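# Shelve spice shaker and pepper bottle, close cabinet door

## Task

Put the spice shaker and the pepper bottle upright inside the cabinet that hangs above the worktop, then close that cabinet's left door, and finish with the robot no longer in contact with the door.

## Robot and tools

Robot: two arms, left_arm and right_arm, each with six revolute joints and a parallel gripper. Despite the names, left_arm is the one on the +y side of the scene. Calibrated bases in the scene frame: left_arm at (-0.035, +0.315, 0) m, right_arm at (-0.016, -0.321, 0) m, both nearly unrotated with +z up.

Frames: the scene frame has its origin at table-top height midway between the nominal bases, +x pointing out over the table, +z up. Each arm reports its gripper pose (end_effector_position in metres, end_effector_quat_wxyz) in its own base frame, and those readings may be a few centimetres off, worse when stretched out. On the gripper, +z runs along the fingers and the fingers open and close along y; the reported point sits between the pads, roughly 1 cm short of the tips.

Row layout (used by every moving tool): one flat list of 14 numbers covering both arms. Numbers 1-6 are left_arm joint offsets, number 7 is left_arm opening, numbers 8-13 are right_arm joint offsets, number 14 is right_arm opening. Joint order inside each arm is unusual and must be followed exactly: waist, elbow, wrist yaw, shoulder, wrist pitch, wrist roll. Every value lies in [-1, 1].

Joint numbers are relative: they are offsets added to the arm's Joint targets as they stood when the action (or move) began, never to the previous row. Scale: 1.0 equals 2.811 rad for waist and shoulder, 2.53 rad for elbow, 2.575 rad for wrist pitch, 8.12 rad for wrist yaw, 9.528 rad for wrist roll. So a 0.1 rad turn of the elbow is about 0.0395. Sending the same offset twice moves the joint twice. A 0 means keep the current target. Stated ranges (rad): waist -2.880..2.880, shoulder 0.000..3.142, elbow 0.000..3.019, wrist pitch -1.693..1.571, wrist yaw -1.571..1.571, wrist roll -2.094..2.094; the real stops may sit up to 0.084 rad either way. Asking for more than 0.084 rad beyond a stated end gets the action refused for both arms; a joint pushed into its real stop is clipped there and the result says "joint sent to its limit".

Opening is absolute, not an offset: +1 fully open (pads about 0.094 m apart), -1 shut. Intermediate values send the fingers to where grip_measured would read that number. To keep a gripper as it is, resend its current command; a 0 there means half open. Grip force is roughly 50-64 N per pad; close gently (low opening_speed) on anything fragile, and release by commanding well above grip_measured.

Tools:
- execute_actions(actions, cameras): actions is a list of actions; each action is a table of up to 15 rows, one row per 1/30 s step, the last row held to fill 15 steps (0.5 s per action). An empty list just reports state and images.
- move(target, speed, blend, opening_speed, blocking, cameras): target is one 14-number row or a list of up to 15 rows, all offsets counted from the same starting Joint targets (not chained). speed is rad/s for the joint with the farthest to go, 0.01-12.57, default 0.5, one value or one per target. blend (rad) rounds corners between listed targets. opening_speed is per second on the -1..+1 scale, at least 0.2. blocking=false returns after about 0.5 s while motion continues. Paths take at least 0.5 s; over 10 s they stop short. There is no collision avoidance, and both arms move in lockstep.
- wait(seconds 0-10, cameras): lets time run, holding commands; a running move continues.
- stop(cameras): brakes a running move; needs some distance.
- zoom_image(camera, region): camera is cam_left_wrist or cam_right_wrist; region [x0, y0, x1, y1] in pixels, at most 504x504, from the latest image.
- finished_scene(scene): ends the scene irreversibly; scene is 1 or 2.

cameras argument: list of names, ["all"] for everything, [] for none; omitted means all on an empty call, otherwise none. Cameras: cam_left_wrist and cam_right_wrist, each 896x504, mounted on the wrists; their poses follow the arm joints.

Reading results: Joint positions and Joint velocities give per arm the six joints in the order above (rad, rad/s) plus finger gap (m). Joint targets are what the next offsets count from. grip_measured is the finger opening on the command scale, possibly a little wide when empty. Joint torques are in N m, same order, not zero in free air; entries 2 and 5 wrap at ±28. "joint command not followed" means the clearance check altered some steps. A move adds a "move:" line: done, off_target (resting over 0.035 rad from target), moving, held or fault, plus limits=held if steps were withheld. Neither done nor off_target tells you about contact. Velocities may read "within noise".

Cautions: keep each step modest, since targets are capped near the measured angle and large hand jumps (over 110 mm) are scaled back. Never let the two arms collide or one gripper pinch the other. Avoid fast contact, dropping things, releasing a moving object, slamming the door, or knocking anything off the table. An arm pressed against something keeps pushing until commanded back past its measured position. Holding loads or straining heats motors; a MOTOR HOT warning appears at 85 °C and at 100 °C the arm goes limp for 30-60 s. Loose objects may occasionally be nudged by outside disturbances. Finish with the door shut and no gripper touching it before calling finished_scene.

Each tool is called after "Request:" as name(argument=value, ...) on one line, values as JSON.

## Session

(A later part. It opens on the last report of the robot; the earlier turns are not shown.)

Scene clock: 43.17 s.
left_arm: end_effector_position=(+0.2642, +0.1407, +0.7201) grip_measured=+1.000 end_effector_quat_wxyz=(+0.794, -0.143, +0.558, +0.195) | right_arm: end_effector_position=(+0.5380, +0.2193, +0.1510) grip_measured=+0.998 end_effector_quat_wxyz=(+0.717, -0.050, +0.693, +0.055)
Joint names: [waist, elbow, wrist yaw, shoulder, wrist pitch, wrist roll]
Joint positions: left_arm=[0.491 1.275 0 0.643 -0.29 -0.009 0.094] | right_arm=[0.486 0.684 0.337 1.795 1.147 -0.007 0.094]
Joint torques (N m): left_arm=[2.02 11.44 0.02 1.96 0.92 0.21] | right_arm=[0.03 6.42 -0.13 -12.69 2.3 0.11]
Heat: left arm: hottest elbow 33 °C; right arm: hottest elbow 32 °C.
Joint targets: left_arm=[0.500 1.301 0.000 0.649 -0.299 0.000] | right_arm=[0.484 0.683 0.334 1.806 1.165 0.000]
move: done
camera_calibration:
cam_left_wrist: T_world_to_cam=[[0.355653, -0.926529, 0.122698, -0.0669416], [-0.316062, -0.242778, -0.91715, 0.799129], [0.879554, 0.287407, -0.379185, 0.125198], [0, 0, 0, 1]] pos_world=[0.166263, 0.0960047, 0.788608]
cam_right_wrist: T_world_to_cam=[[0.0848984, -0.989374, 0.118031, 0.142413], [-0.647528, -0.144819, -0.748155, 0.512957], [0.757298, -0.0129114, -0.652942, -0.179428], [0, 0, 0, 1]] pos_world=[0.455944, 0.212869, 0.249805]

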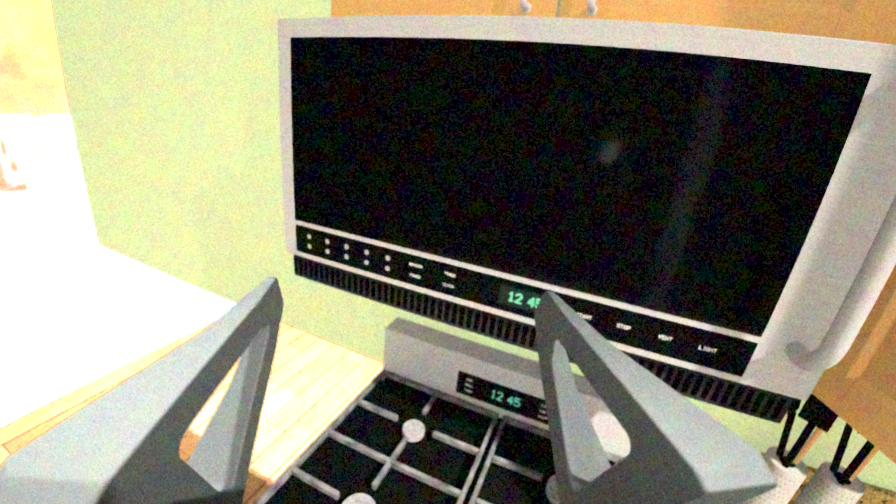

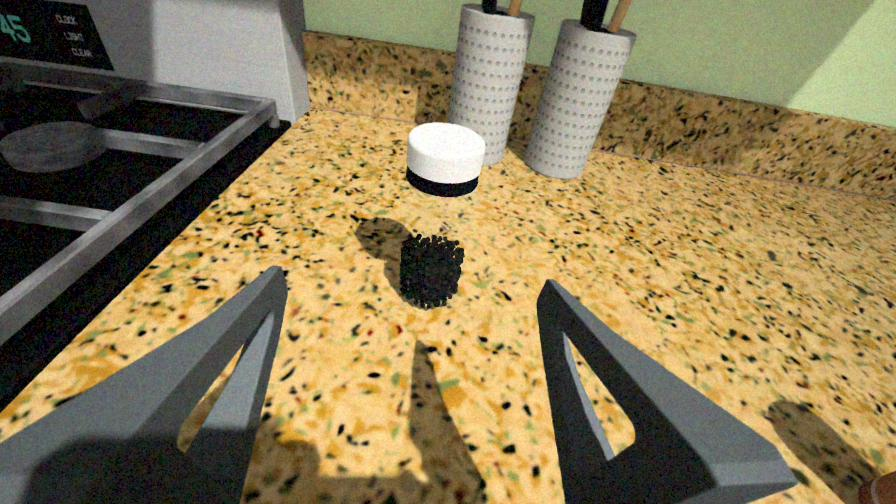

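Request:
move(target=[0,0,0,0,0,0,1,-0.0349,0.1332,-0.0121,0.0857,-0.04,0,1], speed=0.25, cameras=["cam_right_wrist"])

Scene clock: 45.47 s.
left_arm: end_effector_position=(+0.2642, +0.1407, +0.7201) grip_measured=+1.000 end_effector_quat_wxyz=(+0.794, -0.143, +0.558, +0.195) | right_arm: end_effector_position=(+0.6439, +0.2268, +0.1153) grip_measured=+0.998 end_effector_quat_wxyz=(+0.713, -0.056, +0.697, +0.056)
Joint names: [waist, elbow, wrist yaw, shoulder, wrist pitch, wrist roll]
Joint positions: left_arm=[0.491 1.275 0 0.643 -0.29 -0.009 0.094] | right_arm=[0.399 0.979 0.239 2.026 1.07 -0.007 0.094]
Joint torques (N m): left_arm=[1.9 11.43 0.02 2.02 0.95 0.2] | right_arm=[-0.32 10.81 -0.2 -15.62 1.52 0.2]
Heat: left arm: hottest elbow 33 °C; right arm: hottest elbow 32 °C.
Joint targets: left_arm=[0.500 1.301 0.000 0.649 -0.299 0.000] | right_arm=[0.386 1.020 0.236 2.047 1.062 0.000]
move: off_target (right_arm); right_arm: the elbow is farthest, 0.041 rad from its target
camera_calibration:
cam_right_wrist: T_world_to_cam=[[0.097183, -0.987337, 0.12538, 0.135814], [-0.654121, -0.15831, -0.739637, 0.562241], [0.75012, -0.0101339, -0.661224, -0.277974], [0, 0, 0, 1]] pos_world=[0.563089, 0.220286, 0.215023]
Images, in order (width x height): cam_right_wrist 896x504.

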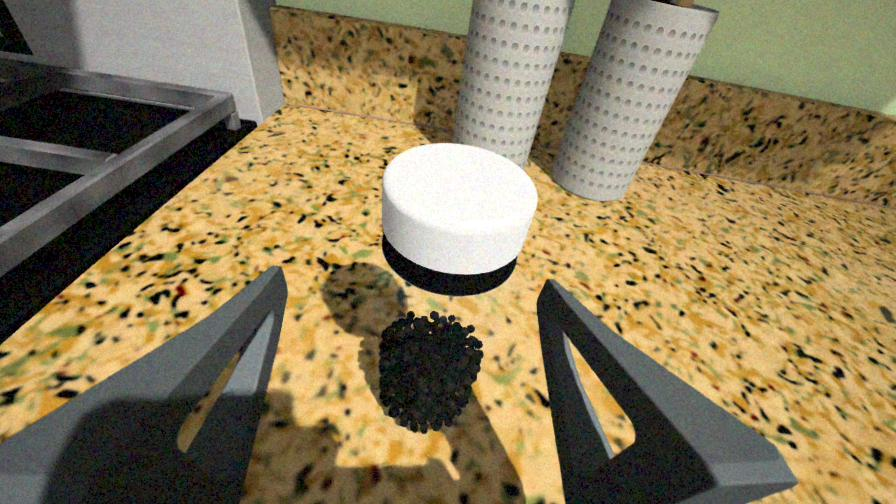

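Request:
move(target=[[0,0,0,0,0,0,1,-0.0046,0.0119,0,0.0071,-0.0039,0,1],[0,0,0,0,0,0,1,-0.0046,0.0119,0,0.0071,-0.0039,0,-0.25]], speed=0.1, opening_speed=0.5, cameras=["cam_right_wrist"])

Scene clock: 49.37 s.
left_arm: end_effector_position=(+0.2642, +0.1407, +0.7201) grip_measured=+1.000 end_effector_quat_wxyz=(+0.794, -0.143, +0.558, +0.195) | right_arm: end_effector_position=(+0.6562, +0.2201, +0.1133) grip_measured=+0.054 end_effector_quat_wxyz=(+0.713, -0.051, +0.697, +0.051)
Joint names: [waist, elbow, wrist yaw, shoulder, wrist pitch, wrist roll]
Joint positions: left_arm=[0.491 1.275 0 0.643 -0.29 -0.009 0.094] | right_arm=[0.383 1.009 0.239 2.045 1.06 -0.007 0.05]
Joint torques (N m): left_arm=[1.85 11.45 0.02 1.96 0.98 0.2] | right_arm=[-1.44 11.11 -0.15 -15.97 1.44 0.16]
Heat: left arm: hottest elbow 33 °C; right arm: hottest elbow 32 °C.
Joint targets: left_arm=[0.500 1.301 0.000 0.649 -0.299 0.000] | right_arm=[0.373 1.050 0.235 2.067 1.052 0.000]
move: off_target (right_arm); target 2's new numbers were sent with right_arm's elbow 0.041 rad from that target; right_arm: the elbow is farthest, 0.041 rad from its target
camera_calibration:
cam_right_wrist: T_world_to_cam=[[0.0819242, -0.988743, 0.125205, 0.138586], [-0.655951, -0.148074, -0.740136, 0.566754], [0.750344, -0.0214931, -0.660698, -0.286215], [0, 0, 0, 1]] pos_world=[0.57517, 0.214796, 0.213022]
Images, in order (width x height): cam_right_wrist 896x504.

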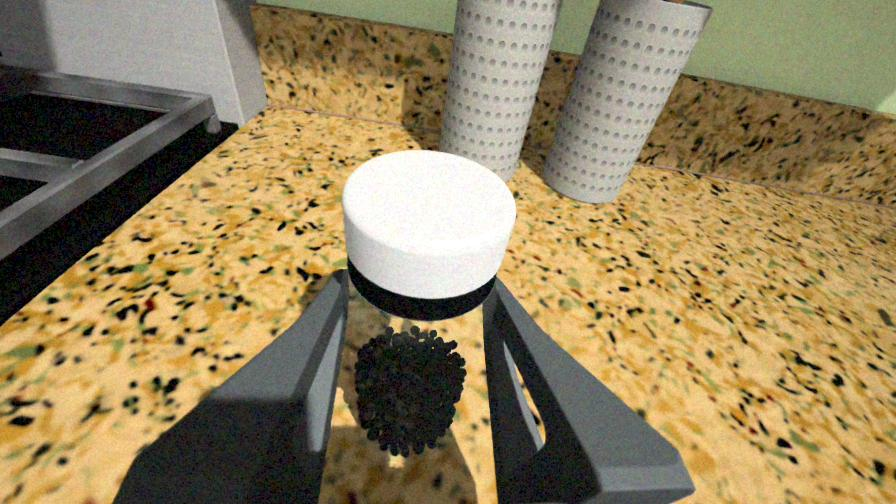

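Request:
move(target=[[0,0,0,0,0,0,1,0.0203,-0.1316,0.0062,-0.3404,-0.2493,0,-0.25],[0,0,0,0,0,0,1,0.0203,0.2399,0.0062,-0.3287,-0.5895,0,-0.25]], speed=0.5, blend=0.08, cameras=["cam_right_wrist"])

Scene clock: 54.30 s.
left_arm: end_effector_position=(+0.2642, +0.1407, +0.7201) grip_measured=+1.000 end_effector_quat_wxyz=(+0.794, -0.143, +0.558, +0.195) | right_arm: end_effector_position=(+0.4851, +0.1608, +0.6636) grip_measured=+0.054 end_effector_quat_wxyz=(+0.699, -0.052, +0.712, +0.042)
Joint names: [waist, elbow, wrist yaw, shoulder, wrist pitch, wrist roll]
Joint positions: left_arm=[0.491 1.275 0 0.643 -0.29 -0.009 0.094] | right_arm=[0.415 1.589 0.283 1.14 -0.469 -0.007 0.05]
Joint torques (N m): left_arm=[1.96 11.43 0.02 1.9 0.91 0.22] | right_arm=[1.03 17.61 0.16 -6.89 1.95 0.16]
Heat: left arm: hottest elbow 34 °C; right arm: hottest elbow 33 °C.
Joint targets: left_arm=[0.500 1.301 0.000 0.649 -0.299 0.000] | right_arm=[0.430 1.657 0.286 1.143 -0.466 0.000]
move: off_target (right_arm); right_arm: the elbow is farthest, 0.068 rad from its target
camera_calibration:
cam_right_wrist: T_world_to_cam=[[0.0753201, -0.98744, 0.138883, 0.01906], [-0.687343, -0.152316, -0.710183, 0.849065], [0.722417, -0.0419689, -0.690183, 0.24084], [0, 0, 0, 1]] pos_world=[0.408177, 0.158254, 0.766568]
Images, in order (width x height): cam_right_wrist 896x504.

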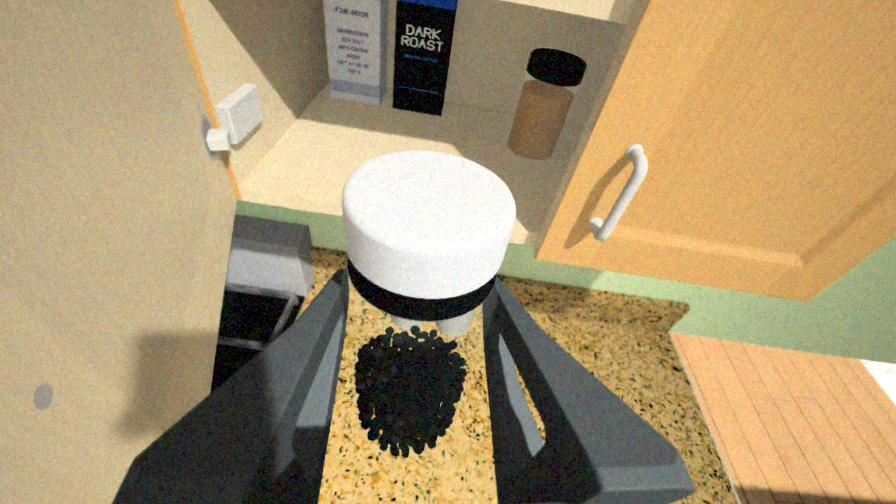

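Request:
move(target=[0,0,0,0,0,0,1,-0.0142,0.098,-0.0058,0.1199,0.0388,0,-0.25], speed=0.3, cameras=["cam_right_wrist"])

Scene clock: 56.87 s.
left_arm: end_effector_position=(+0.2642, +0.1407, +0.7201) grip_measured=+1.000 end_effector_quat_wxyz=(+0.794, -0.143, +0.558, +0.195) | right_arm: end_effector_position=(+0.6213, +0.2203, +0.6259) grip_measured=+0.054 end_effector_quat_wxyz=(+0.685, -0.066, +0.724, +0.048)
Joint names: [waist, elbow, wrist yaw, shoulder, wrist pitch, wrist roll]
Joint positions: left_arm=[0.491 1.275 0 0.643 -0.29 -0.009 0.094] | right_arm=[0.404 1.823 0.242 1.485 -0.398 -0.007 0.05]
Joint torques (N m): left_arm=[2.02 11.44 0.01 1.9 0.92 0.21] | right_arm=[-1.2 19.45 -0.18 -14.04 3.28 0.15]
Heat: left arm: hottest elbow 34 °C; right arm: hottest elbow 34 °C.
Joint targets: left_arm=[0.500 1.301 0.000 0.649 -0.299 0.000] | right_arm=[0.390 1.905 0.239 1.479 -0.366 0.000]
move: off_target (right_arm); right_arm: the elbow is farthest, 0.082 rad from its target
camera_calibration:
cam_right_wrist: T_world_to_cam=[[0.10989, -0.982651, 0.149404, 0.0436423], [-0.707909, -0.18289, -0.682214, 0.92702], [0.697703, -0.0307957, -0.715725, 0.147818], [0, 0, 0, 1]] pos_world=[0.548317, 0.21698, 0.731703]
Images, in order (width x height): cam_right_wrist 896x504.

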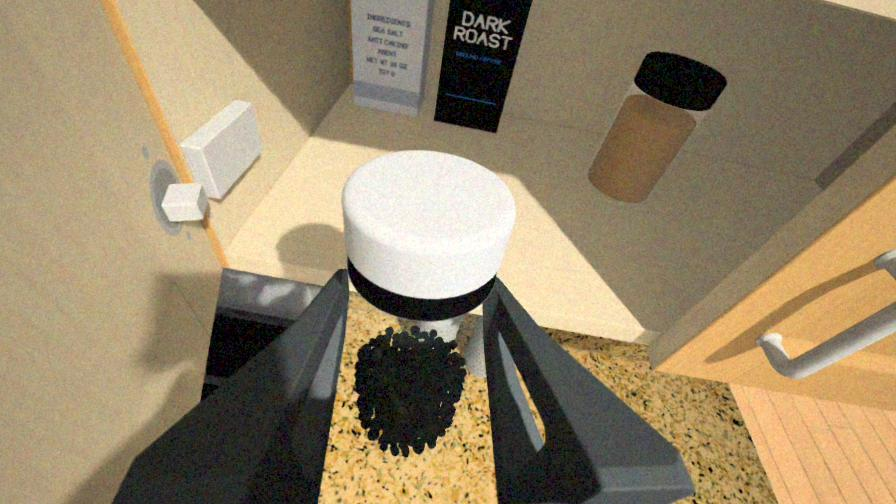

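Request:
move(target=[[0,0,0,0,0,0,1,0,0.0209,0,0,-0.0155,0,-0.25],[0,0,0,0,0,0,1,-0.0092,0.0842,-0.0022,0.0608,-0.0066,0,-0.25]], speed=0.2, cameras=["all"])

Scene clock: 59.53 s.
left_arm: end_effector_position=(+0.2642, +0.1407, +0.7201) grip_measured=+1.000 end_effector_quat_wxyz=(+0.794, -0.143, +0.558, +0.195) | right_arm: end_effector_position=(+0.6802, +0.2285, +0.6411) grip_measured=+0.054 end_effector_quat_wxyz=(+0.699, -0.059, +0.711, +0.050)
Joint names: [waist, elbow, wrist yaw, shoulder, wrist pitch, wrist roll]
Joint positions: left_arm=[0.491 1.275 0 0.643 -0.29 -0.009 0.094] | right_arm=[0.378 2.039 0.224 1.653 -0.404 -0.007 0.05]
Joint torques (N m): left_arm=[2.14 11.44 0.01 1.9 0.95 0.21] | right_arm=[-1.08 18.92 -0.16 -17.03 2.66 0.11]
Motor temperatures (°C): left_arm=[29 34 24 30 26 24 25] | right_arm=[24 35 26 27 27 23 26]
Heat: left arm: hottest elbow 34 °C; right arm: hottest elbow 35 °C.
Joint targets: left_arm=[0.500 1.301 0.000 0.649 -0.299 0.000] | right_arm=[0.364 2.118 0.221 1.651 -0.383 0.000]
move: off_target (right_arm); right_arm: the elbow is farthest, 0.079 rad from its target
camera_calibration:
cam_left_wrist: T_world_to_cam=[[0.355653, -0.926529, 0.122698, -0.0669416], [-0.316062, -0.242778, -0.91715, 0.799129], [0.879554, 0.287407, -0.379185, 0.125198], [0, 0, 0, 1]] pos_world=[0.166263, 0.0960047, 0.788608]
cam_right_wrist: T_world_to_cam=[[0.0962872, -0.985831, 0.137357, 0.0605931], [-0.683305, -0.165811, -0.711056, 0.978316], [0.723756, -0.025391, -0.689588, 0.0821513], [0, 0, 0, 1]] pos_world=[0.603196, 0.224037, 0.743966]

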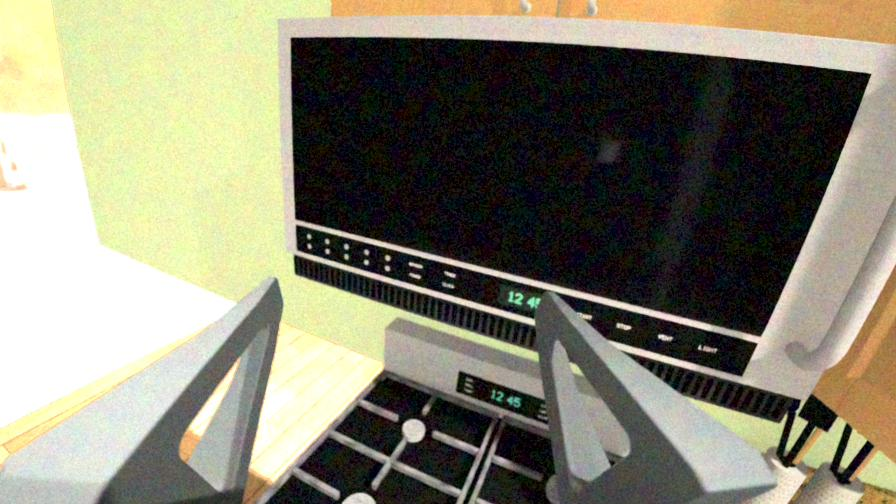

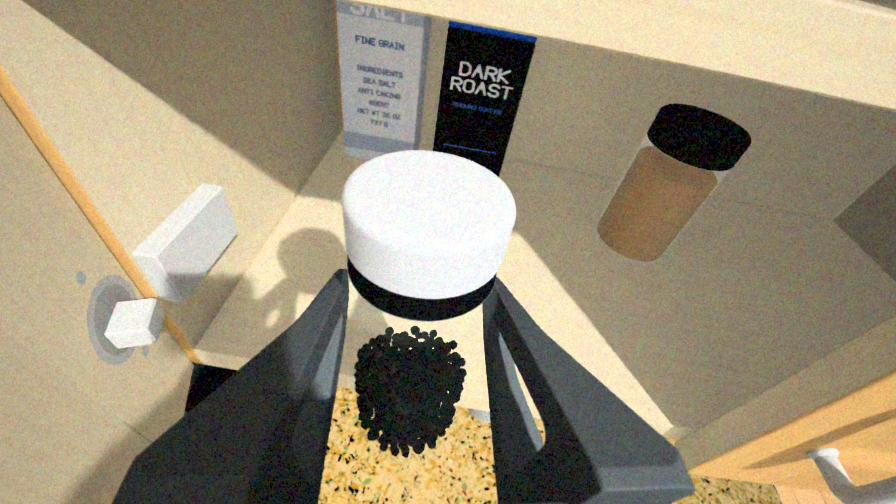

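Request:
move(target=[0,0,0,0,0,0,1,-0.0121,0.1233,-0.0038,0.0811,-0.028,0,-0.25], speed=0.2, cameras=["cam_right_wrist"])

Scene clock: 62.03 s.
left_arm: end_effector_position=(+0.2642, +0.1407, +0.7201) grip_measured=+1.000 end_effector_quat_wxyz=(+0.794, -0.143, +0.558, +0.195) | right_arm: end_effector_position=(+0.7489, +0.2324, +0.6477) grip_measured=+0.054 end_effector_quat_wxyz=(+0.710, -0.054, +0.701, +0.052)
Joint names: [waist, elbow, wrist yaw, shoulder, wrist pitch, wrist roll]
Joint positions: left_arm=[0.491 1.275 0 0.643 -0.29 -0.009 0.094] | right_arm=[0.344 2.347 0.194 1.876 -0.459 -0.007 0.05]
Joint torques (N m): left_arm=[1.85 11.41 0.03 1.96 0.94 0.21] | right_arm=[-1.03 19.14 -0.18 -18.61 1.99 0.12]
Heat: left arm: hottest elbow 34 °C; right arm: hottest elbow 36 °C.
Joint targets: left_arm=[0.500 1.301 0.000 0.649 -0.299 0.000] | right_arm=[0.330 2.430 0.190 1.878 -0.455 0.000]
move: off_target (right_arm); right_arm: the elbow is farthest, 0.083 rad from its target
camera_calibration:
cam_right_wrist: T_world_to_cam=[[0.0889733, -0.987648, 0.128977, 0.0683705], [-0.662503, -0.155374, -0.732768, 1.0268], [0.743757, -0.0202507, -0.668144, 0.00695175], [0, 0, 0, 1]] pos_world=[0.669006, 0.227205, 0.748234]
Images, in order (width x height): cam_right_wrist 896x504.

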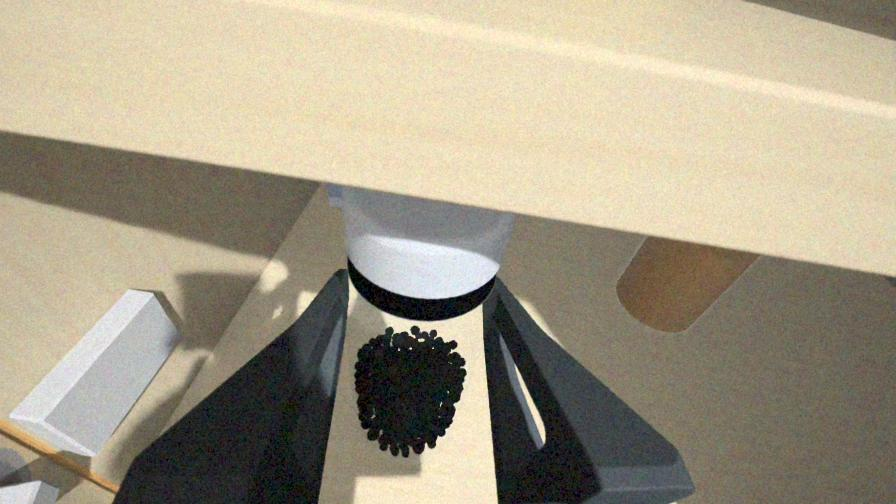

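Request:
move(target=[0,0,0,0,0,0,1,0,-0.0221,0,-0.0064,0.0148,0,-0.25], speed=0.06, cameras=["cam_right_wrist"])

Scene clock: 63.77 s.
left_arm: end_effector_position=(+0.2642, +0.1407, +0.7201) grip_measured=+1.000 end_effector_quat_wxyz=(+0.794, -0.143, +0.558, +0.195) | right_arm: end_effector_position=(+0.7483, +0.2322, +0.6520) grip_measured=+0.054 end_effector_quat_wxyz=(+0.714, -0.053, +0.696, +0.053)
Joint names: [waist, elbow, wrist yaw, shoulder, wrist pitch, wrist roll]
Joint positions: left_arm=[0.491 1.275 0 0.643 -0.29 -0.009 0.094] | right_arm=[0.344 2.351 0.194 1.876 -0.45 -0.007 0.05]
Joint torques (N m): left_arm=[1.96 11.44 0.02 1.9 0.95 0.21] | right_arm=[-1.2 13.41 -0.19 -21.01 2.92 0.2]
Heat: left arm: hottest elbow 34 °C; right arm: hottest elbow 36 °C.
Joint targets: left_arm=[0.500 1.301 0.000 0.649 -0.299 0.000] | right_arm=[0.330 2.374 0.190 1.860 -0.417 0.000]
move: done
camera_calibration:
cam_right_wrist: T_world_to_cam=[[0.0874273, -0.988187, 0.125867, 0.0709961], [-0.653687, -0.152252, -0.741291, 1.02772], [0.751698, -0.0174682, -0.659276, -0.00209264], [0, 0, 0, 1]] pos_world=[0.66717, 0.226593, 0.751521]
Images, in order (width x height): cam_right_wrist 896x504.

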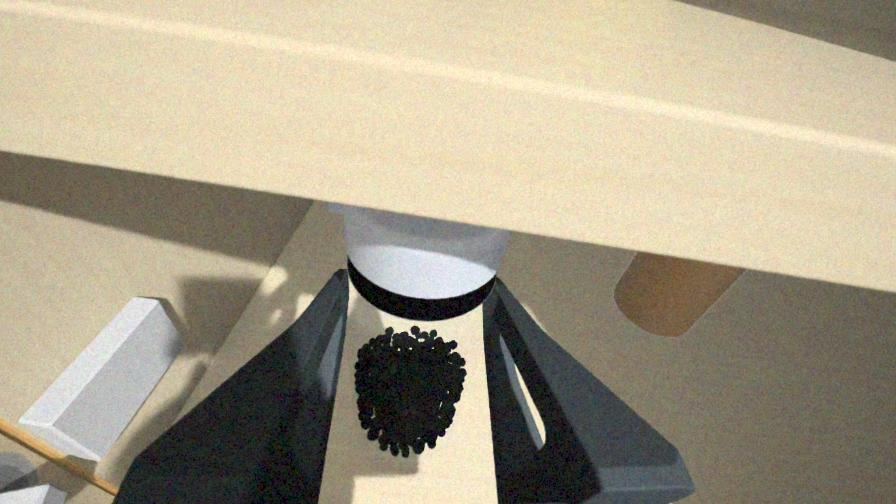

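Request:
move(target=[0,0,0,0,0,0,1,0,-0.0355,0,-0.0064,0.0078,0,-0.25], speed=0.06, cameras=["cam_right_wrist"])

Scene clock: 65.87 s.
left_arm: end_effector_position=(+0.2642, +0.1407, +0.7201) grip_measured=+1.000 end_effector_quat_wxyz=(+0.794, -0.143, +0.558, +0.195) | right_arm: end_effector_position=(+0.7598, +0.2363, +0.6123) grip_measured=+0.054 end_effector_quat_wxyz=(+0.695, -0.058, +0.715, +0.048)
Joint names: [waist, elbow, wrist yaw, shoulder, wrist pitch, wrist roll]
Joint positions: left_arm=[0.491 1.275 0 0.643 -0.29 -0.009 0.094] | right_arm=[0.344 2.275 0.194 1.876 -0.429 -0.007 0.05]
Joint torques (N m): left_arm=[1.85 11.43 0.03 2.02 0.94 0.21] | right_arm=[-0.73 12.48 -0.12 -22.36 3.1 0.15]
Heat: left arm: hottest elbow 34 °C; right arm: hottest elbow 36 °C.
Joint targets: left_arm=[0.500 1.301 0.000 0.649 -0.299 0.000] | right_arm=[0.330 2.284 0.190 1.842 -0.397 0.000]
move: done
camera_calibration:
cam_right_wrist: T_world_to_cam=[[0.0943182, -0.985726, 0.139461, 0.0648715], [-0.691382, -0.165649, -0.703243, 1.01488], [0.716306, -0.0300921, -0.697137, 0.0162316], [0, 0, 0, 1]] pos_world=[0.683924, 0.232548, 0.715975]
Images, in order (width x height): cam_right_wrist 896x504.

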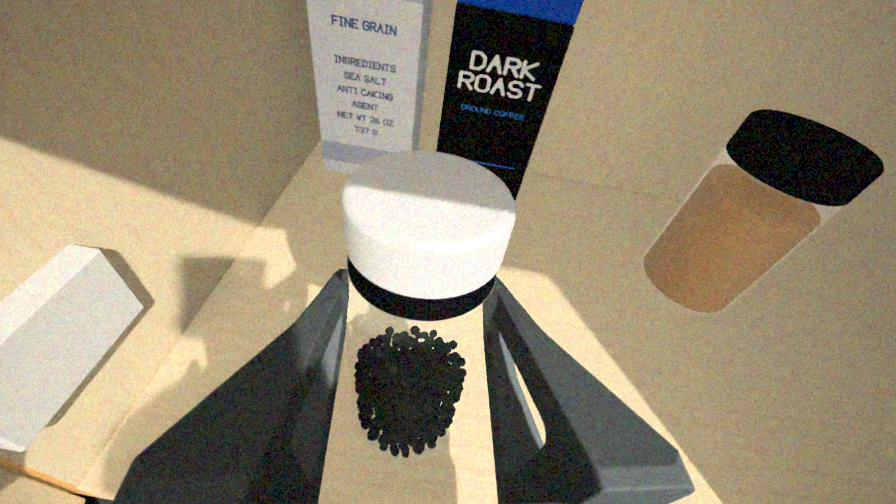

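Request:
move(target=[0,0,0,0,0,0,1,0,-0.0099,0,0,0.016,0,-0.25], speed=0.06, cameras=["cam_right_wrist"])

Scene clock: 67.13 s.
left_arm: end_effector_position=(+0.2642, +0.1407, +0.7201) grip_measured=+1.000 end_effector_quat_wxyz=(+0.794, -0.143, +0.558, +0.195) | right_arm: end_effector_position=(+0.7629, +0.2374, +0.6098) grip_measured=+0.054 end_effector_quat_wxyz=(+0.702, -0.056, +0.708, +0.050)
Joint names: [waist, elbow, wrist yaw, shoulder, wrist pitch, wrist roll]
Joint positions: left_arm=[0.491 1.275 0 0.643 -0.29 -0.009 0.094] | right_arm=[0.344 2.253 0.194 1.876 -0.386 -0.007 0.05]
Joint torques (N m): left_arm=[1.9 11.43 0.02 1.96 0.92 0.22] | right_arm=[-1.14 12.21 -0.21 -22.77 3.14 0.11]
Heat: left arm: hottest elbow 34 °C; right arm: hottest elbow 36 °C.
Joint targets: left_arm=[0.500 1.301 0.000 0.649 -0.299 0.000] | right_arm=[0.330 2.259 0.190 1.842 -0.356 0.000]
move: done
camera_calibration:
cam_right_wrist: T_world_to_cam=[[0.09162, -0.986696, 0.134298, 0.0714708], [-0.677029, -0.160621, -0.718215, 1.01242], [0.730231, -0.0251207, -0.682738, -0.00831985], [0, 0, 0, 1]] pos_world=[0.684965, 0.232927, 0.711856]
Images, in order (width x height): cam_right_wrist 896x504.

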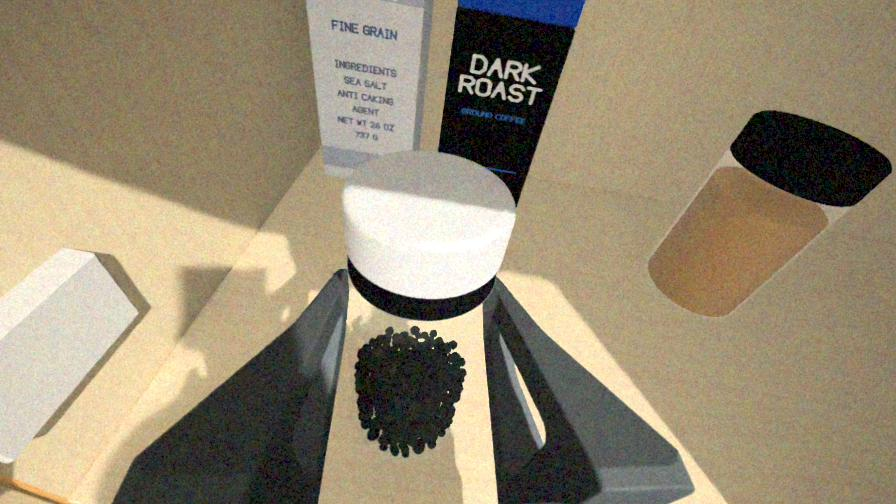

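Request:
move(target=[0,0,0,0,0,0,1,0,-0.0079,0,0,0.004,0,-0.25], speed=0.06, cameras=["cam_right_wrist"])

Scene clock: 68.30 s.
left_arm: end_effector_position=(+0.2642, +0.1407, +0.7201) grip_measured=+1.000 end_effector_quat_wxyz=(+0.794, -0.143, +0.558, +0.195) | right_arm: end_effector_position=(+0.7633, +0.2376, +0.6089) grip_measured=+0.054 end_effector_quat_wxyz=(+0.705, -0.056, +0.705, +0.051)
Joint names: [waist, elbow, wrist yaw, shoulder, wrist pitch, wrist roll]
Joint positions: left_arm=[0.491 1.275 0 0.643 -0.29 -0.009 0.094] | right_arm=[0.344 2.241 0.194 1.873 -0.368 -0.007 0.05]
Joint torques (N m): left_arm=[2.2 11.43 0.01 2.02 0.96 0.21] | right_arm=[-0.91 11.28 -0.16 -22.95 2.65 0.18]
Heat: left arm: hottest elbow 35 °C; right arm: hottest elbow 36 °C.
Joint targets: left_arm=[0.500 1.301 0.000 0.649 -0.299 0.000] | right_arm=[0.330 2.240 0.190 1.842 -0.345 0.000]
move: done
camera_calibration:
cam_right_wrist: T_world_to_cam=[[0.0904802, -0.987087, 0.132186, 0.0739761], [-0.671336, -0.158493, -0.724008, 1.01075], [0.735609, -0.0232331, -0.677007, -0.0172352], [0, 0, 0, 1]] pos_world=[0.684541, 0.232818, 0.710347]
Images, in order (width x height): cam_right_wrist 896x504.

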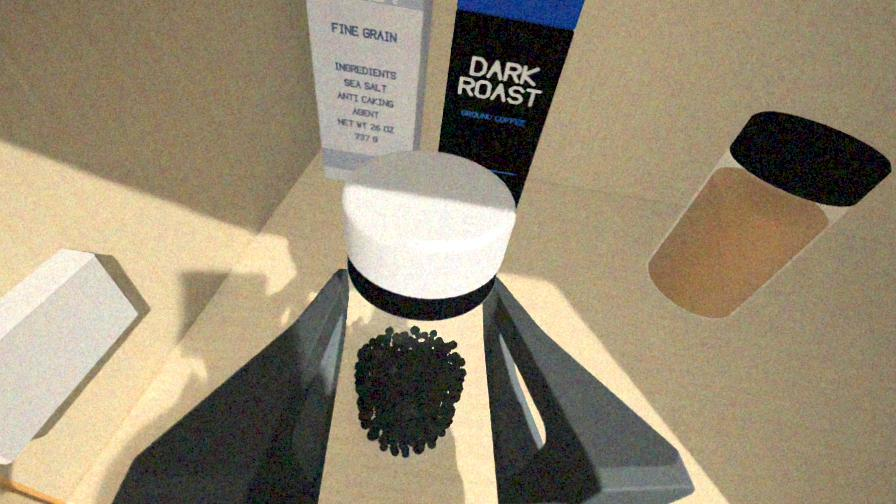

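Request:
move(target=[0,0,0,0,0,0,1,0,0,0,0,0,0,0.35], opening_speed=0.4, cameras=["cam_right_wrist"])

Scene clock: 70.30 s.
left_arm: end_effector_position=(+0.2642, +0.1407, +0.7201) grip_measured=+1.000 end_effector_quat_wxyz=(+0.794, -0.143, +0.558, +0.195) | right_arm: end_effector_position=(+0.7611, +0.2369, +0.6136) grip_measured=+0.347 end_effector_quat_wxyz=(+0.708, -0.055, +0.702, +0.052)
Joint names: [waist, elbow, wrist yaw, shoulder, wrist pitch, wrist roll]
Joint positions: left_arm=[0.491 1.275 0 0.643 -0.29 -0.009 0.094] | right_arm=[0.344 2.24 0.193 1.868 -0.363 -0.007 0.063]
Joint torques (N m): left_arm=[1.79 11.41 0.03 1.9 0.94 0.21] | right_arm=[-0.62 11.48 -0.2 -22.48 2.54 0.18]
Heat: left arm: hottest elbow 35 °C; right arm: hottest elbow 36 °C.
Joint targets: left_arm=[0.500 1.301 0.000 0.649 -0.299 0.000] | right_arm=[0.330 2.239 0.190 1.843 -0.345 0.000]
move: done
camera_calibration:
cam_right_wrist: T_world_to_cam=[[0.0898042, -0.987446, 0.129942, 0.0747704], [-0.665054, -0.156574, -0.730197, 1.01114], [0.741376, -0.020844, -0.670767, -0.0211344], [0, 0, 0, 1]] pos_world=[0.681416, 0.231709, 0.714438]
Images, in order (width x height): cam_right_wrist 896x504.

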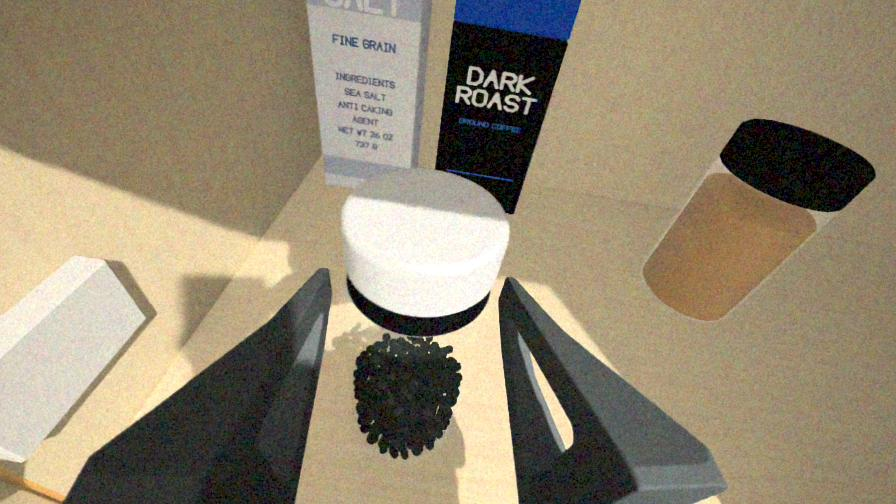

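Request:
move(target=[[0,0,0,0,0,0,1,0.0053,-0.1261,0.0018,-0.0907,0.0241,0,0.6],[0,0,0,0,0,0,1,0.0125,-0.2051,0.0043,-0.1665,0.0206,0,0.6]], speed=0.25, blend=0.03, opening_speed=0.5, cameras=["cam_right_wrist"])

Scene clock: 73.50 s.
left_arm: end_effector_position=(+0.2642, +0.1407, +0.7201) grip_measured=+1.000 end_effector_quat_wxyz=(+0.794, -0.143, +0.558, +0.195) | right_arm: end_effector_position=(+0.5974, +0.1778, +0.6487) grip_measured=+0.597 end_effector_quat_wxyz=(+0.716, -0.045, +0.695, +0.046)
Joint names: [waist, elbow, wrist yaw, shoulder, wrist pitch, wrist roll]
Joint positions: left_arm=[0.491 1.275 0 0.643 -0.29 -0.009 0.094] | right_arm=[0.351 1.724 0.221 1.388 -0.304 -0.007 0.075]
Joint torques (N m): left_arm=[1.85 11.43 0.03 2.08 0.92 0.21] | right_arm=[0.56 11.66 0.11 -13.45 2.24 0.15]
Heat: left arm: hottest elbow 35 °C; right arm: hottest elbow 36 °C.
Joint targets: left_arm=[0.500 1.301 0.000 0.649 -0.299 0.000] | right_arm=[0.365 1.721 0.225 1.375 -0.292 0.000]
move: done
camera_calibration:
cam_right_wrist: T_world_to_cam=[[0.065905, -0.990169, 0.123381, 0.0455527], [-0.652416, -0.136318, -0.7455, 0.917487], [0.75499, -0.0313633, -0.654986, 0.106029], [0, 0, 0, 1]] pos_world=[0.51553, 0.1735, 0.747814]
Images, in order (width x height): cam_right_wrist 896x504.

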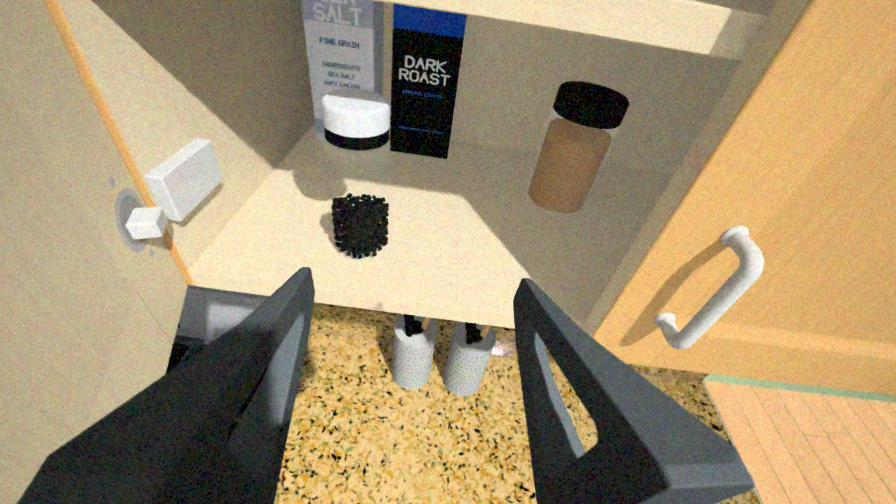

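Request:
move(target=[[0,0,0,0,0,0,1,-0.011,-0.3364,0.0134,-0.1629,0.1406,0,0.8],[0,0,0,0,0,0,1,-0.2142,-0.6032,-0.0569,-0.0249,0.5483,0,0.8]], speed=0.7, blend=0.06, cameras=["cam_right_wrist"])

Scene clock: 77.37 s.
left_arm: end_effector_position=(+0.2642, +0.1407, +0.7201) grip_measured=+1.000 end_effector_quat_wxyz=(+0.794, -0.143, +0.558, +0.195) | right_arm: end_effector_position=(+0.3984, -0.0506, +0.1754) grip_measured=+0.797 end_effector_quat_wxyz=(+0.710, -0.006, +0.705, +0.000)
Joint names: [waist, elbow, wrist yaw, shoulder, wrist pitch, wrist roll]
Joint positions: left_arm=[0.491 1.275 0 0.643 -0.29 -0.009 0.094] | right_arm=[-0.224 0.198 -0.233 1.292 1.101 -0.007 0.084]
Joint torques (N m): left_arm=[2.14 11.41 0.02 2.14 0.95 0.22] | right_arm=[-0.91 6.65 -0.16 -4.6 2.51 0.15]
Heat: left arm: hottest elbow 35 °C; right arm: hottest elbow 35 °C.
Joint targets: left_arm=[0.500 1.301 0.000 0.649 -0.299 0.000] | right_arm=[-0.237 0.195 -0.237 1.305 1.119 0.000]
move: done
camera_calibration:
cam_right_wrist: T_world_to_cam=[[-0.0501894, -0.989795, 0.133367, -0.0644697], [-0.681817, -0.0636203, -0.728751, 0.416064], [0.729799, -0.127507, -0.671666, -0.0527967], [0, 0, 0, 1]] pos_world=[0.318975, -0.0440737, 0.276343]
Images, in order (width x height): cam_right_wrist 896x504.

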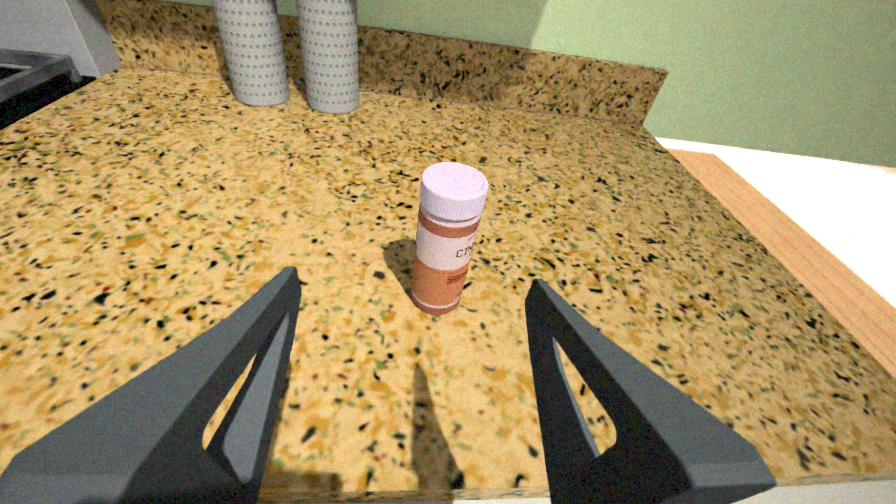

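Request:
move(target=[0,0,0,0,0,0,1,0.0043,0.1324,0.0025,0.1925,0.0878,0,0.8], speed=0.35, cameras=["cam_right_wrist"])

Scene clock: 79.80 s.
left_arm: end_effector_position=(+0.2642, +0.1407, +0.7201) grip_measured=+1.000 end_effector_quat_wxyz=(+0.794, -0.143, +0.558, +0.195) | right_arm: end_effector_position=(+0.5133, -0.0790, +0.1076) grip_measured=+0.797 end_effector_quat_wxyz=(+0.706, -0.001, +0.708, -0.004)
Joint names: [waist, elbow, wrist yaw, shoulder, wrist pitch, wrist roll]
Joint positions: left_arm=[0.491 1.275 0 0.643 -0.29 -0.009 0.094] | right_arm=[-0.224 0.501 -0.22 1.83 1.327 -0.007 0.084]
Joint torques (N m): left_arm=[1.9 11.41 0.02 2.02 0.96 0.21] | right_arm=[0.79 6.98 0.11 -9.99 2.52 0.16]
Heat: left arm: hottest elbow 35 °C; right arm: hottest elbow 35 °C.
Joint targets: left_arm=[0.500 1.301 0.000 0.649 -0.299 0.000] | right_arm=[-0.225 0.530 -0.217 1.846 1.346 0.000]
move: done
camera_calibration:
cam_right_wrist: T_world_to_cam=[[-0.0618971, -0.989335, 0.131849, -0.0716745], [-0.688838, -0.0532518, -0.722957, 0.447023], [0.722268, -0.135571, -0.678196, -0.181924], [0, 0, 0, 1]] pos_world=[0.434887, -0.071769, 0.209248]
Images, in order (width x height): cam_right_wrist 896x504.

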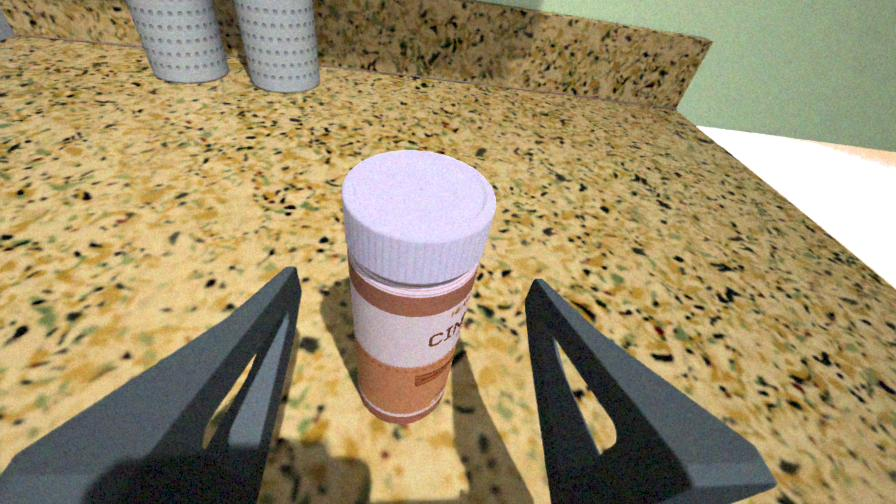

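Request:
move(target=[0,0,0,0,0,0,1,0,0,0,0,0,0,-0.3], opening_speed=0.5, cameras=["cam_right_wrist"])

Scene clock: 82.37 s.
left_arm: end_effector_position=(+0.2642, +0.1407, +0.7201) grip_measured=+1.000 end_effector_quat_wxyz=(+0.794, -0.143, +0.558, +0.195) | right_arm: end_effector_position=(+0.5133, -0.0791, +0.1077) grip_measured=-0.135 end_effector_quat_wxyz=(+0.707, -0.001, +0.708, -0.004)
Joint names: [waist, elbow, wrist yaw, shoulder, wrist pitch, wrist roll]
Joint positions: left_arm=[0.491 1.275 0 0.643 -0.29 -0.009 0.094] | right_arm=[-0.224 0.501 -0.22 1.83 1.328 -0.007 0.041]
Joint torques (N m): left_arm=[1.9 11.43 0.02 1.96 0.98 0.23] | right_arm=[0.67 7.25 0.16 -9.99 2.45 0.16]
Heat: left arm: hottest elbow 35 °C; right arm: hottest elbow 35 °C.
Joint targets: left_arm=[0.500 1.301 0.000 0.649 -0.299 0.000] | right_arm=[-0.225 0.530 -0.217 1.846 1.346 0.000]
move: done
camera_calibration:
cam_right_wrist: T_world_to_cam=[[-0.0622936, -0.989304, 0.1319, -0.07151], [-0.688578, -0.0530659, -0.723218, 0.446976], [0.722481, -0.135875, -0.677908, -0.182098], [0, 0, 0, 1]] pos_world=[0.434886, -0.0717685, 0.209248]
Images, in order (width x height): cam_right_wrist 896x504.

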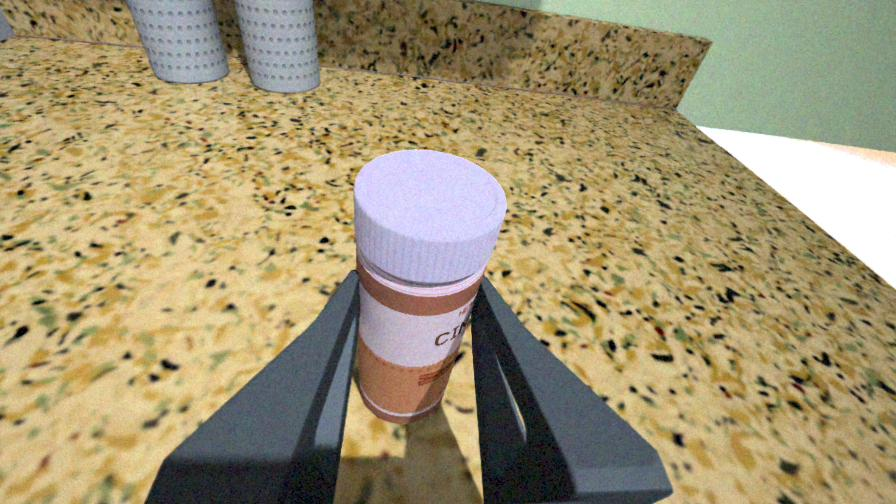

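Request:
move(target=[[0,0,0,0,0,0,1,0.1067,0.0751,0.0359,-0.3657,-0.4606,0,-0.3],[0,0,0,0,0,0,1,0.1992,0.4229,0.069,-0.2714,-0.6874,0,-0.3],[0,0,0,0,0,0,1,0.1654,0.5241,0.0576,-0.1548,-0.6559,0,-0.3]], speed=[0.5,0.5,0.3], blend=[0.08,0.05,0], cameras=["cam_right_wrist"])

Scene clock: 88.70 s.
left_arm: end_effector_position=(+0.2642, +0.1407, +0.7201) grip_measured=+1.000 end_effector_quat_wxyz=(+0.794, -0.143, +0.558, +0.195) | right_arm: end_effector_position=(+0.6128, +0.1132, +0.6601) grip_measured=-0.137 end_effector_quat_wxyz=(+0.711, -0.001, +0.703, -0.002)
Joint names: [waist, elbow, wrist yaw, shoulder, wrist pitch, wrist roll]
Joint positions: left_arm=[0.491 1.275 0 0.643 -0.29 -0.009 0.094] | right_arm=[0.253 1.786 0.255 1.405 -0.368 -0.007 0.041]
Joint torques (N m): left_arm=[2.08 11.45 0.02 2.08 0.91 0.22] | right_arm=[-1.2 18.11 -0.16 -11.11 2.52 0.2]
Heat: left arm: hottest elbow 36 °C; right arm: hottest elbow 36 °C.
Joint targets: left_arm=[0.500 1.301 0.000 0.649 -0.299 0.000] | right_arm=[0.240 1.856 0.251 1.410 -0.343 -0.001]
move: off_target (right_arm); right_arm: the elbow is farthest, 0.070 rad from its target
camera_calibration:
cam_right_wrist: T_world_to_cam=[[-0.061464, -0.989831, 0.128287, 0.0539782], [-0.678497, -0.0528303, -0.732701, 0.925262], [0.732028, -0.132077, -0.66835, 0.134088], [0, 0, 0, 1]] pos_world=[0.532948, 0.120021, 0.760634]
Images, in order (width x height): cam_right_wrist 896x504.

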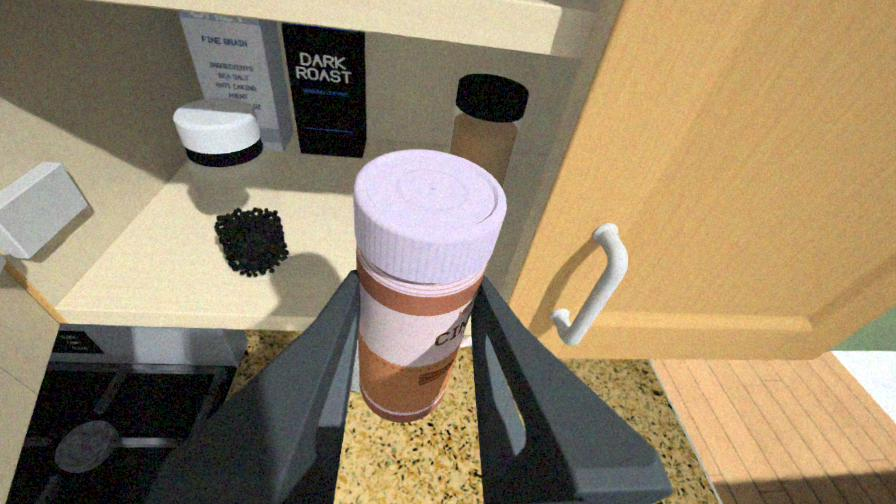

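Request:
move(target=[[0,0,0,0,0,0,1,-0.0078,0.0763,-0.0026,0.064,-0.0089,0,-0.3],[0,0,0,0,0,0,1,-0.0132,0.1866,-0.0044,0.1423,-0.0326,0,-0.3]], speed=0.2, blend=0.03, cameras=["cam_right_wrist"])

Scene clock: 92.23 s.
left_arm: end_effector_position=(+0.2642, +0.1407, +0.7201) grip_measured=+1.000 end_effector_quat_wxyz=(+0.794, -0.143, +0.558, +0.195) | right_arm: end_effector_position=(+0.7474, +0.1264, +0.6633) grip_measured=-0.137 end_effector_quat_wxyz=(+0.720, +0.001, +0.694, +0.000)
Joint names: [waist, elbow, wrist yaw, shoulder, wrist pitch, wrist roll]
Joint positions: left_arm=[0.491 1.275 0 0.643 -0.29 -0.009 0.094] | right_arm=[0.217 2.26 0.219 1.798 -0.424 -0.007 0.041]
Joint torques (N m): left_arm=[1.96 11.37 0.02 1.9 0.91 0.22] | right_arm=[-0.32 17.01 -0.18 -17.49 1.81 0.2]
Heat: left arm: hottest elbow 36 °C; right arm: hottest elbow 37 °C.
Joint targets: left_arm=[0.500 1.301 0.000 0.649 -0.299 0.000] | right_arm=[0.203 2.327 0.215 1.810 -0.427 -0.001]
move: off_target (right_arm); right_arm: the elbow is farthest, 0.068 rad from its target
camera_calibration:
cam_right_wrist: T_world_to_cam=[[-0.064119, -0.990478, 0.121832, 0.0813613], [-0.660417, -0.0494101, -0.749271, 1.01667], [0.748156, -0.128502, -0.65096, 0.0154554], [0, 0, 0, 1]] pos_world=[0.665078, 0.132806, 0.761907]
Images, in order (width x height): cam_right_wrist 896x504.

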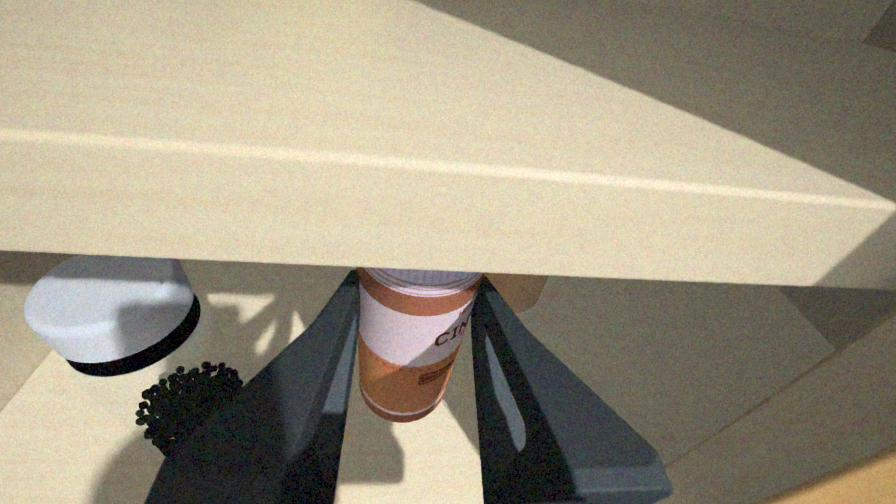

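Request:
move(target=[0,0,0,0,0,0,1,0,-0.0711,0,-0.0213,0.0272,0,-0.3], speed=0.1, cameras=["cam_right_wrist"])

Scene clock: 94.77 s.
left_arm: end_effector_position=(+0.2642, +0.1407, +0.7201) grip_measured=+1.000 end_effector_quat_wxyz=(+0.794, -0.143, +0.558, +0.195) | right_arm: end_effector_position=(+0.7574, +0.1287, +0.6172) grip_measured=-0.137 end_effector_quat_wxyz=(+0.701, -0.003, +0.713, -0.004)
Joint names: [waist, elbow, wrist yaw, shoulder, wrist pitch, wrist roll]
Joint positions: left_arm=[0.491 1.275 0 0.643 -0.29 -0.009 0.094] | right_arm=[0.217 2.147 0.219 1.784 -0.381 -0.007 0.041]
Joint torques (N m): left_arm=[1.85 11.43 0.02 2.02 0.95 0.22] | right_arm=[-1.14 11.66 -0.16 -21.71 2.67 0.18]
Heat: left arm: hottest elbow 36 °C; right arm: hottest elbow 36 °C.
Joint targets: left_arm=[0.500 1.301 0.000 0.649 -0.299 0.000] | right_arm=[0.203 2.147 0.215 1.751 -0.357 -0.001]
move: done
camera_calibration:
cam_right_wrist: T_world_to_cam=[[-0.0570346, -0.988904, 0.137172, 0.0747775], [-0.700408, -0.0582776, -0.71136, 0.99689], [0.71146, -0.136648, -0.689312, 0.03072], [0, 0, 0, 1]] pos_world=[0.680638, 0.136242, 0.720065]
Images, in order (width x height): cam_right_wrist 896x504.

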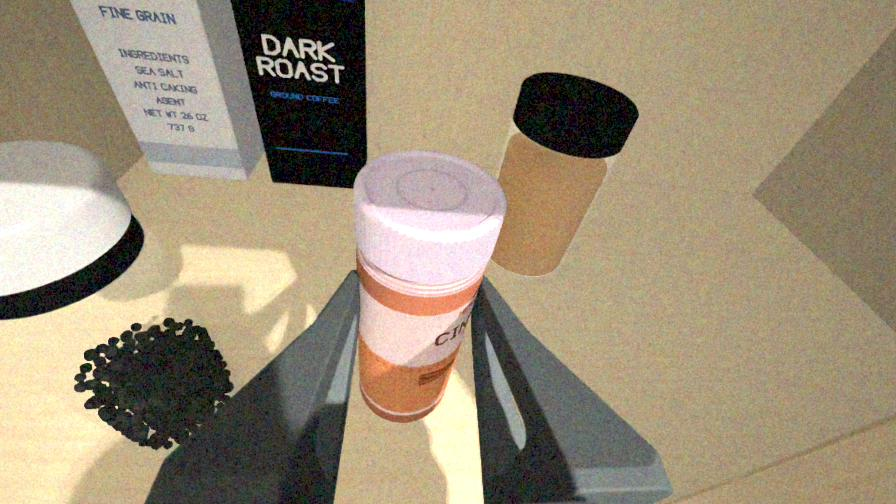

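Request:
move(target=[0,0,0,0,0,0,1,0,-0.0119,0,-0.0036,0.0148,0,-0.3], speed=0.06, cameras=["cam_right_wrist"])

Scene clock: 95.93 s.
left_arm: end_effector_position=(+0.2642, +0.1407, +0.7201) grip_measured=+1.000 end_effector_quat_wxyz=(+0.794, -0.143, +0.558, +0.195) | right_arm: end_effector_position=(+0.7571, +0.1286, +0.6147) grip_measured=-0.137 end_effector_quat_wxyz=(+0.706, -0.002, +0.708, -0.003)
Joint names: [waist, elbow, wrist yaw, shoulder, wrist pitch, wrist roll]
Joint positions: left_arm=[0.491 1.275 0 0.643 -0.29 -0.009 0.094] | right_arm=[0.217 2.117 0.219 1.775 -0.344 -0.007 0.041]
Joint torques (N m): left_arm=[1.9 11.43 0.02 1.9 0.95 0.21] | right_arm=[-1.14 11.85 -0.13 -21.83 2.76 0.16]
Heat: left arm: hottest elbow 36 °C; right arm: hottest elbow 36 °C.
Joint targets: left_arm=[0.500 1.301 0.000 0.649 -0.299 0.000] | right_arm=[0.203 2.117 0.215 1.741 -0.319 -0.001]
move: done
camera_calibration:
cam_right_wrist: T_world_to_cam=[[-0.0592034, -0.989376, 0.132778, 0.0793607], [-0.688947, -0.0557584, -0.722664, 0.992899], [0.72239, -0.134261, -0.678326, 0.0137903], [0, 0, 0, 1]] pos_world=[0.678791, 0.135732, 0.716349]
Images, in order (width x height): cam_right_wrist 896x504.

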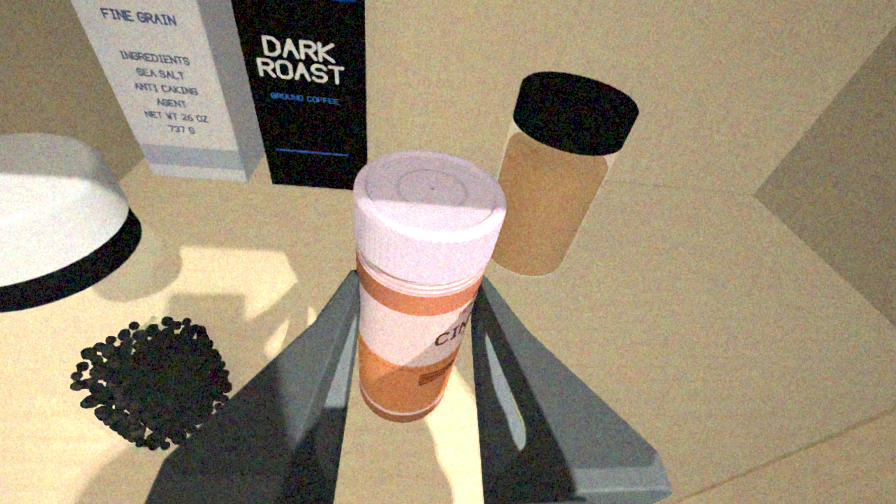

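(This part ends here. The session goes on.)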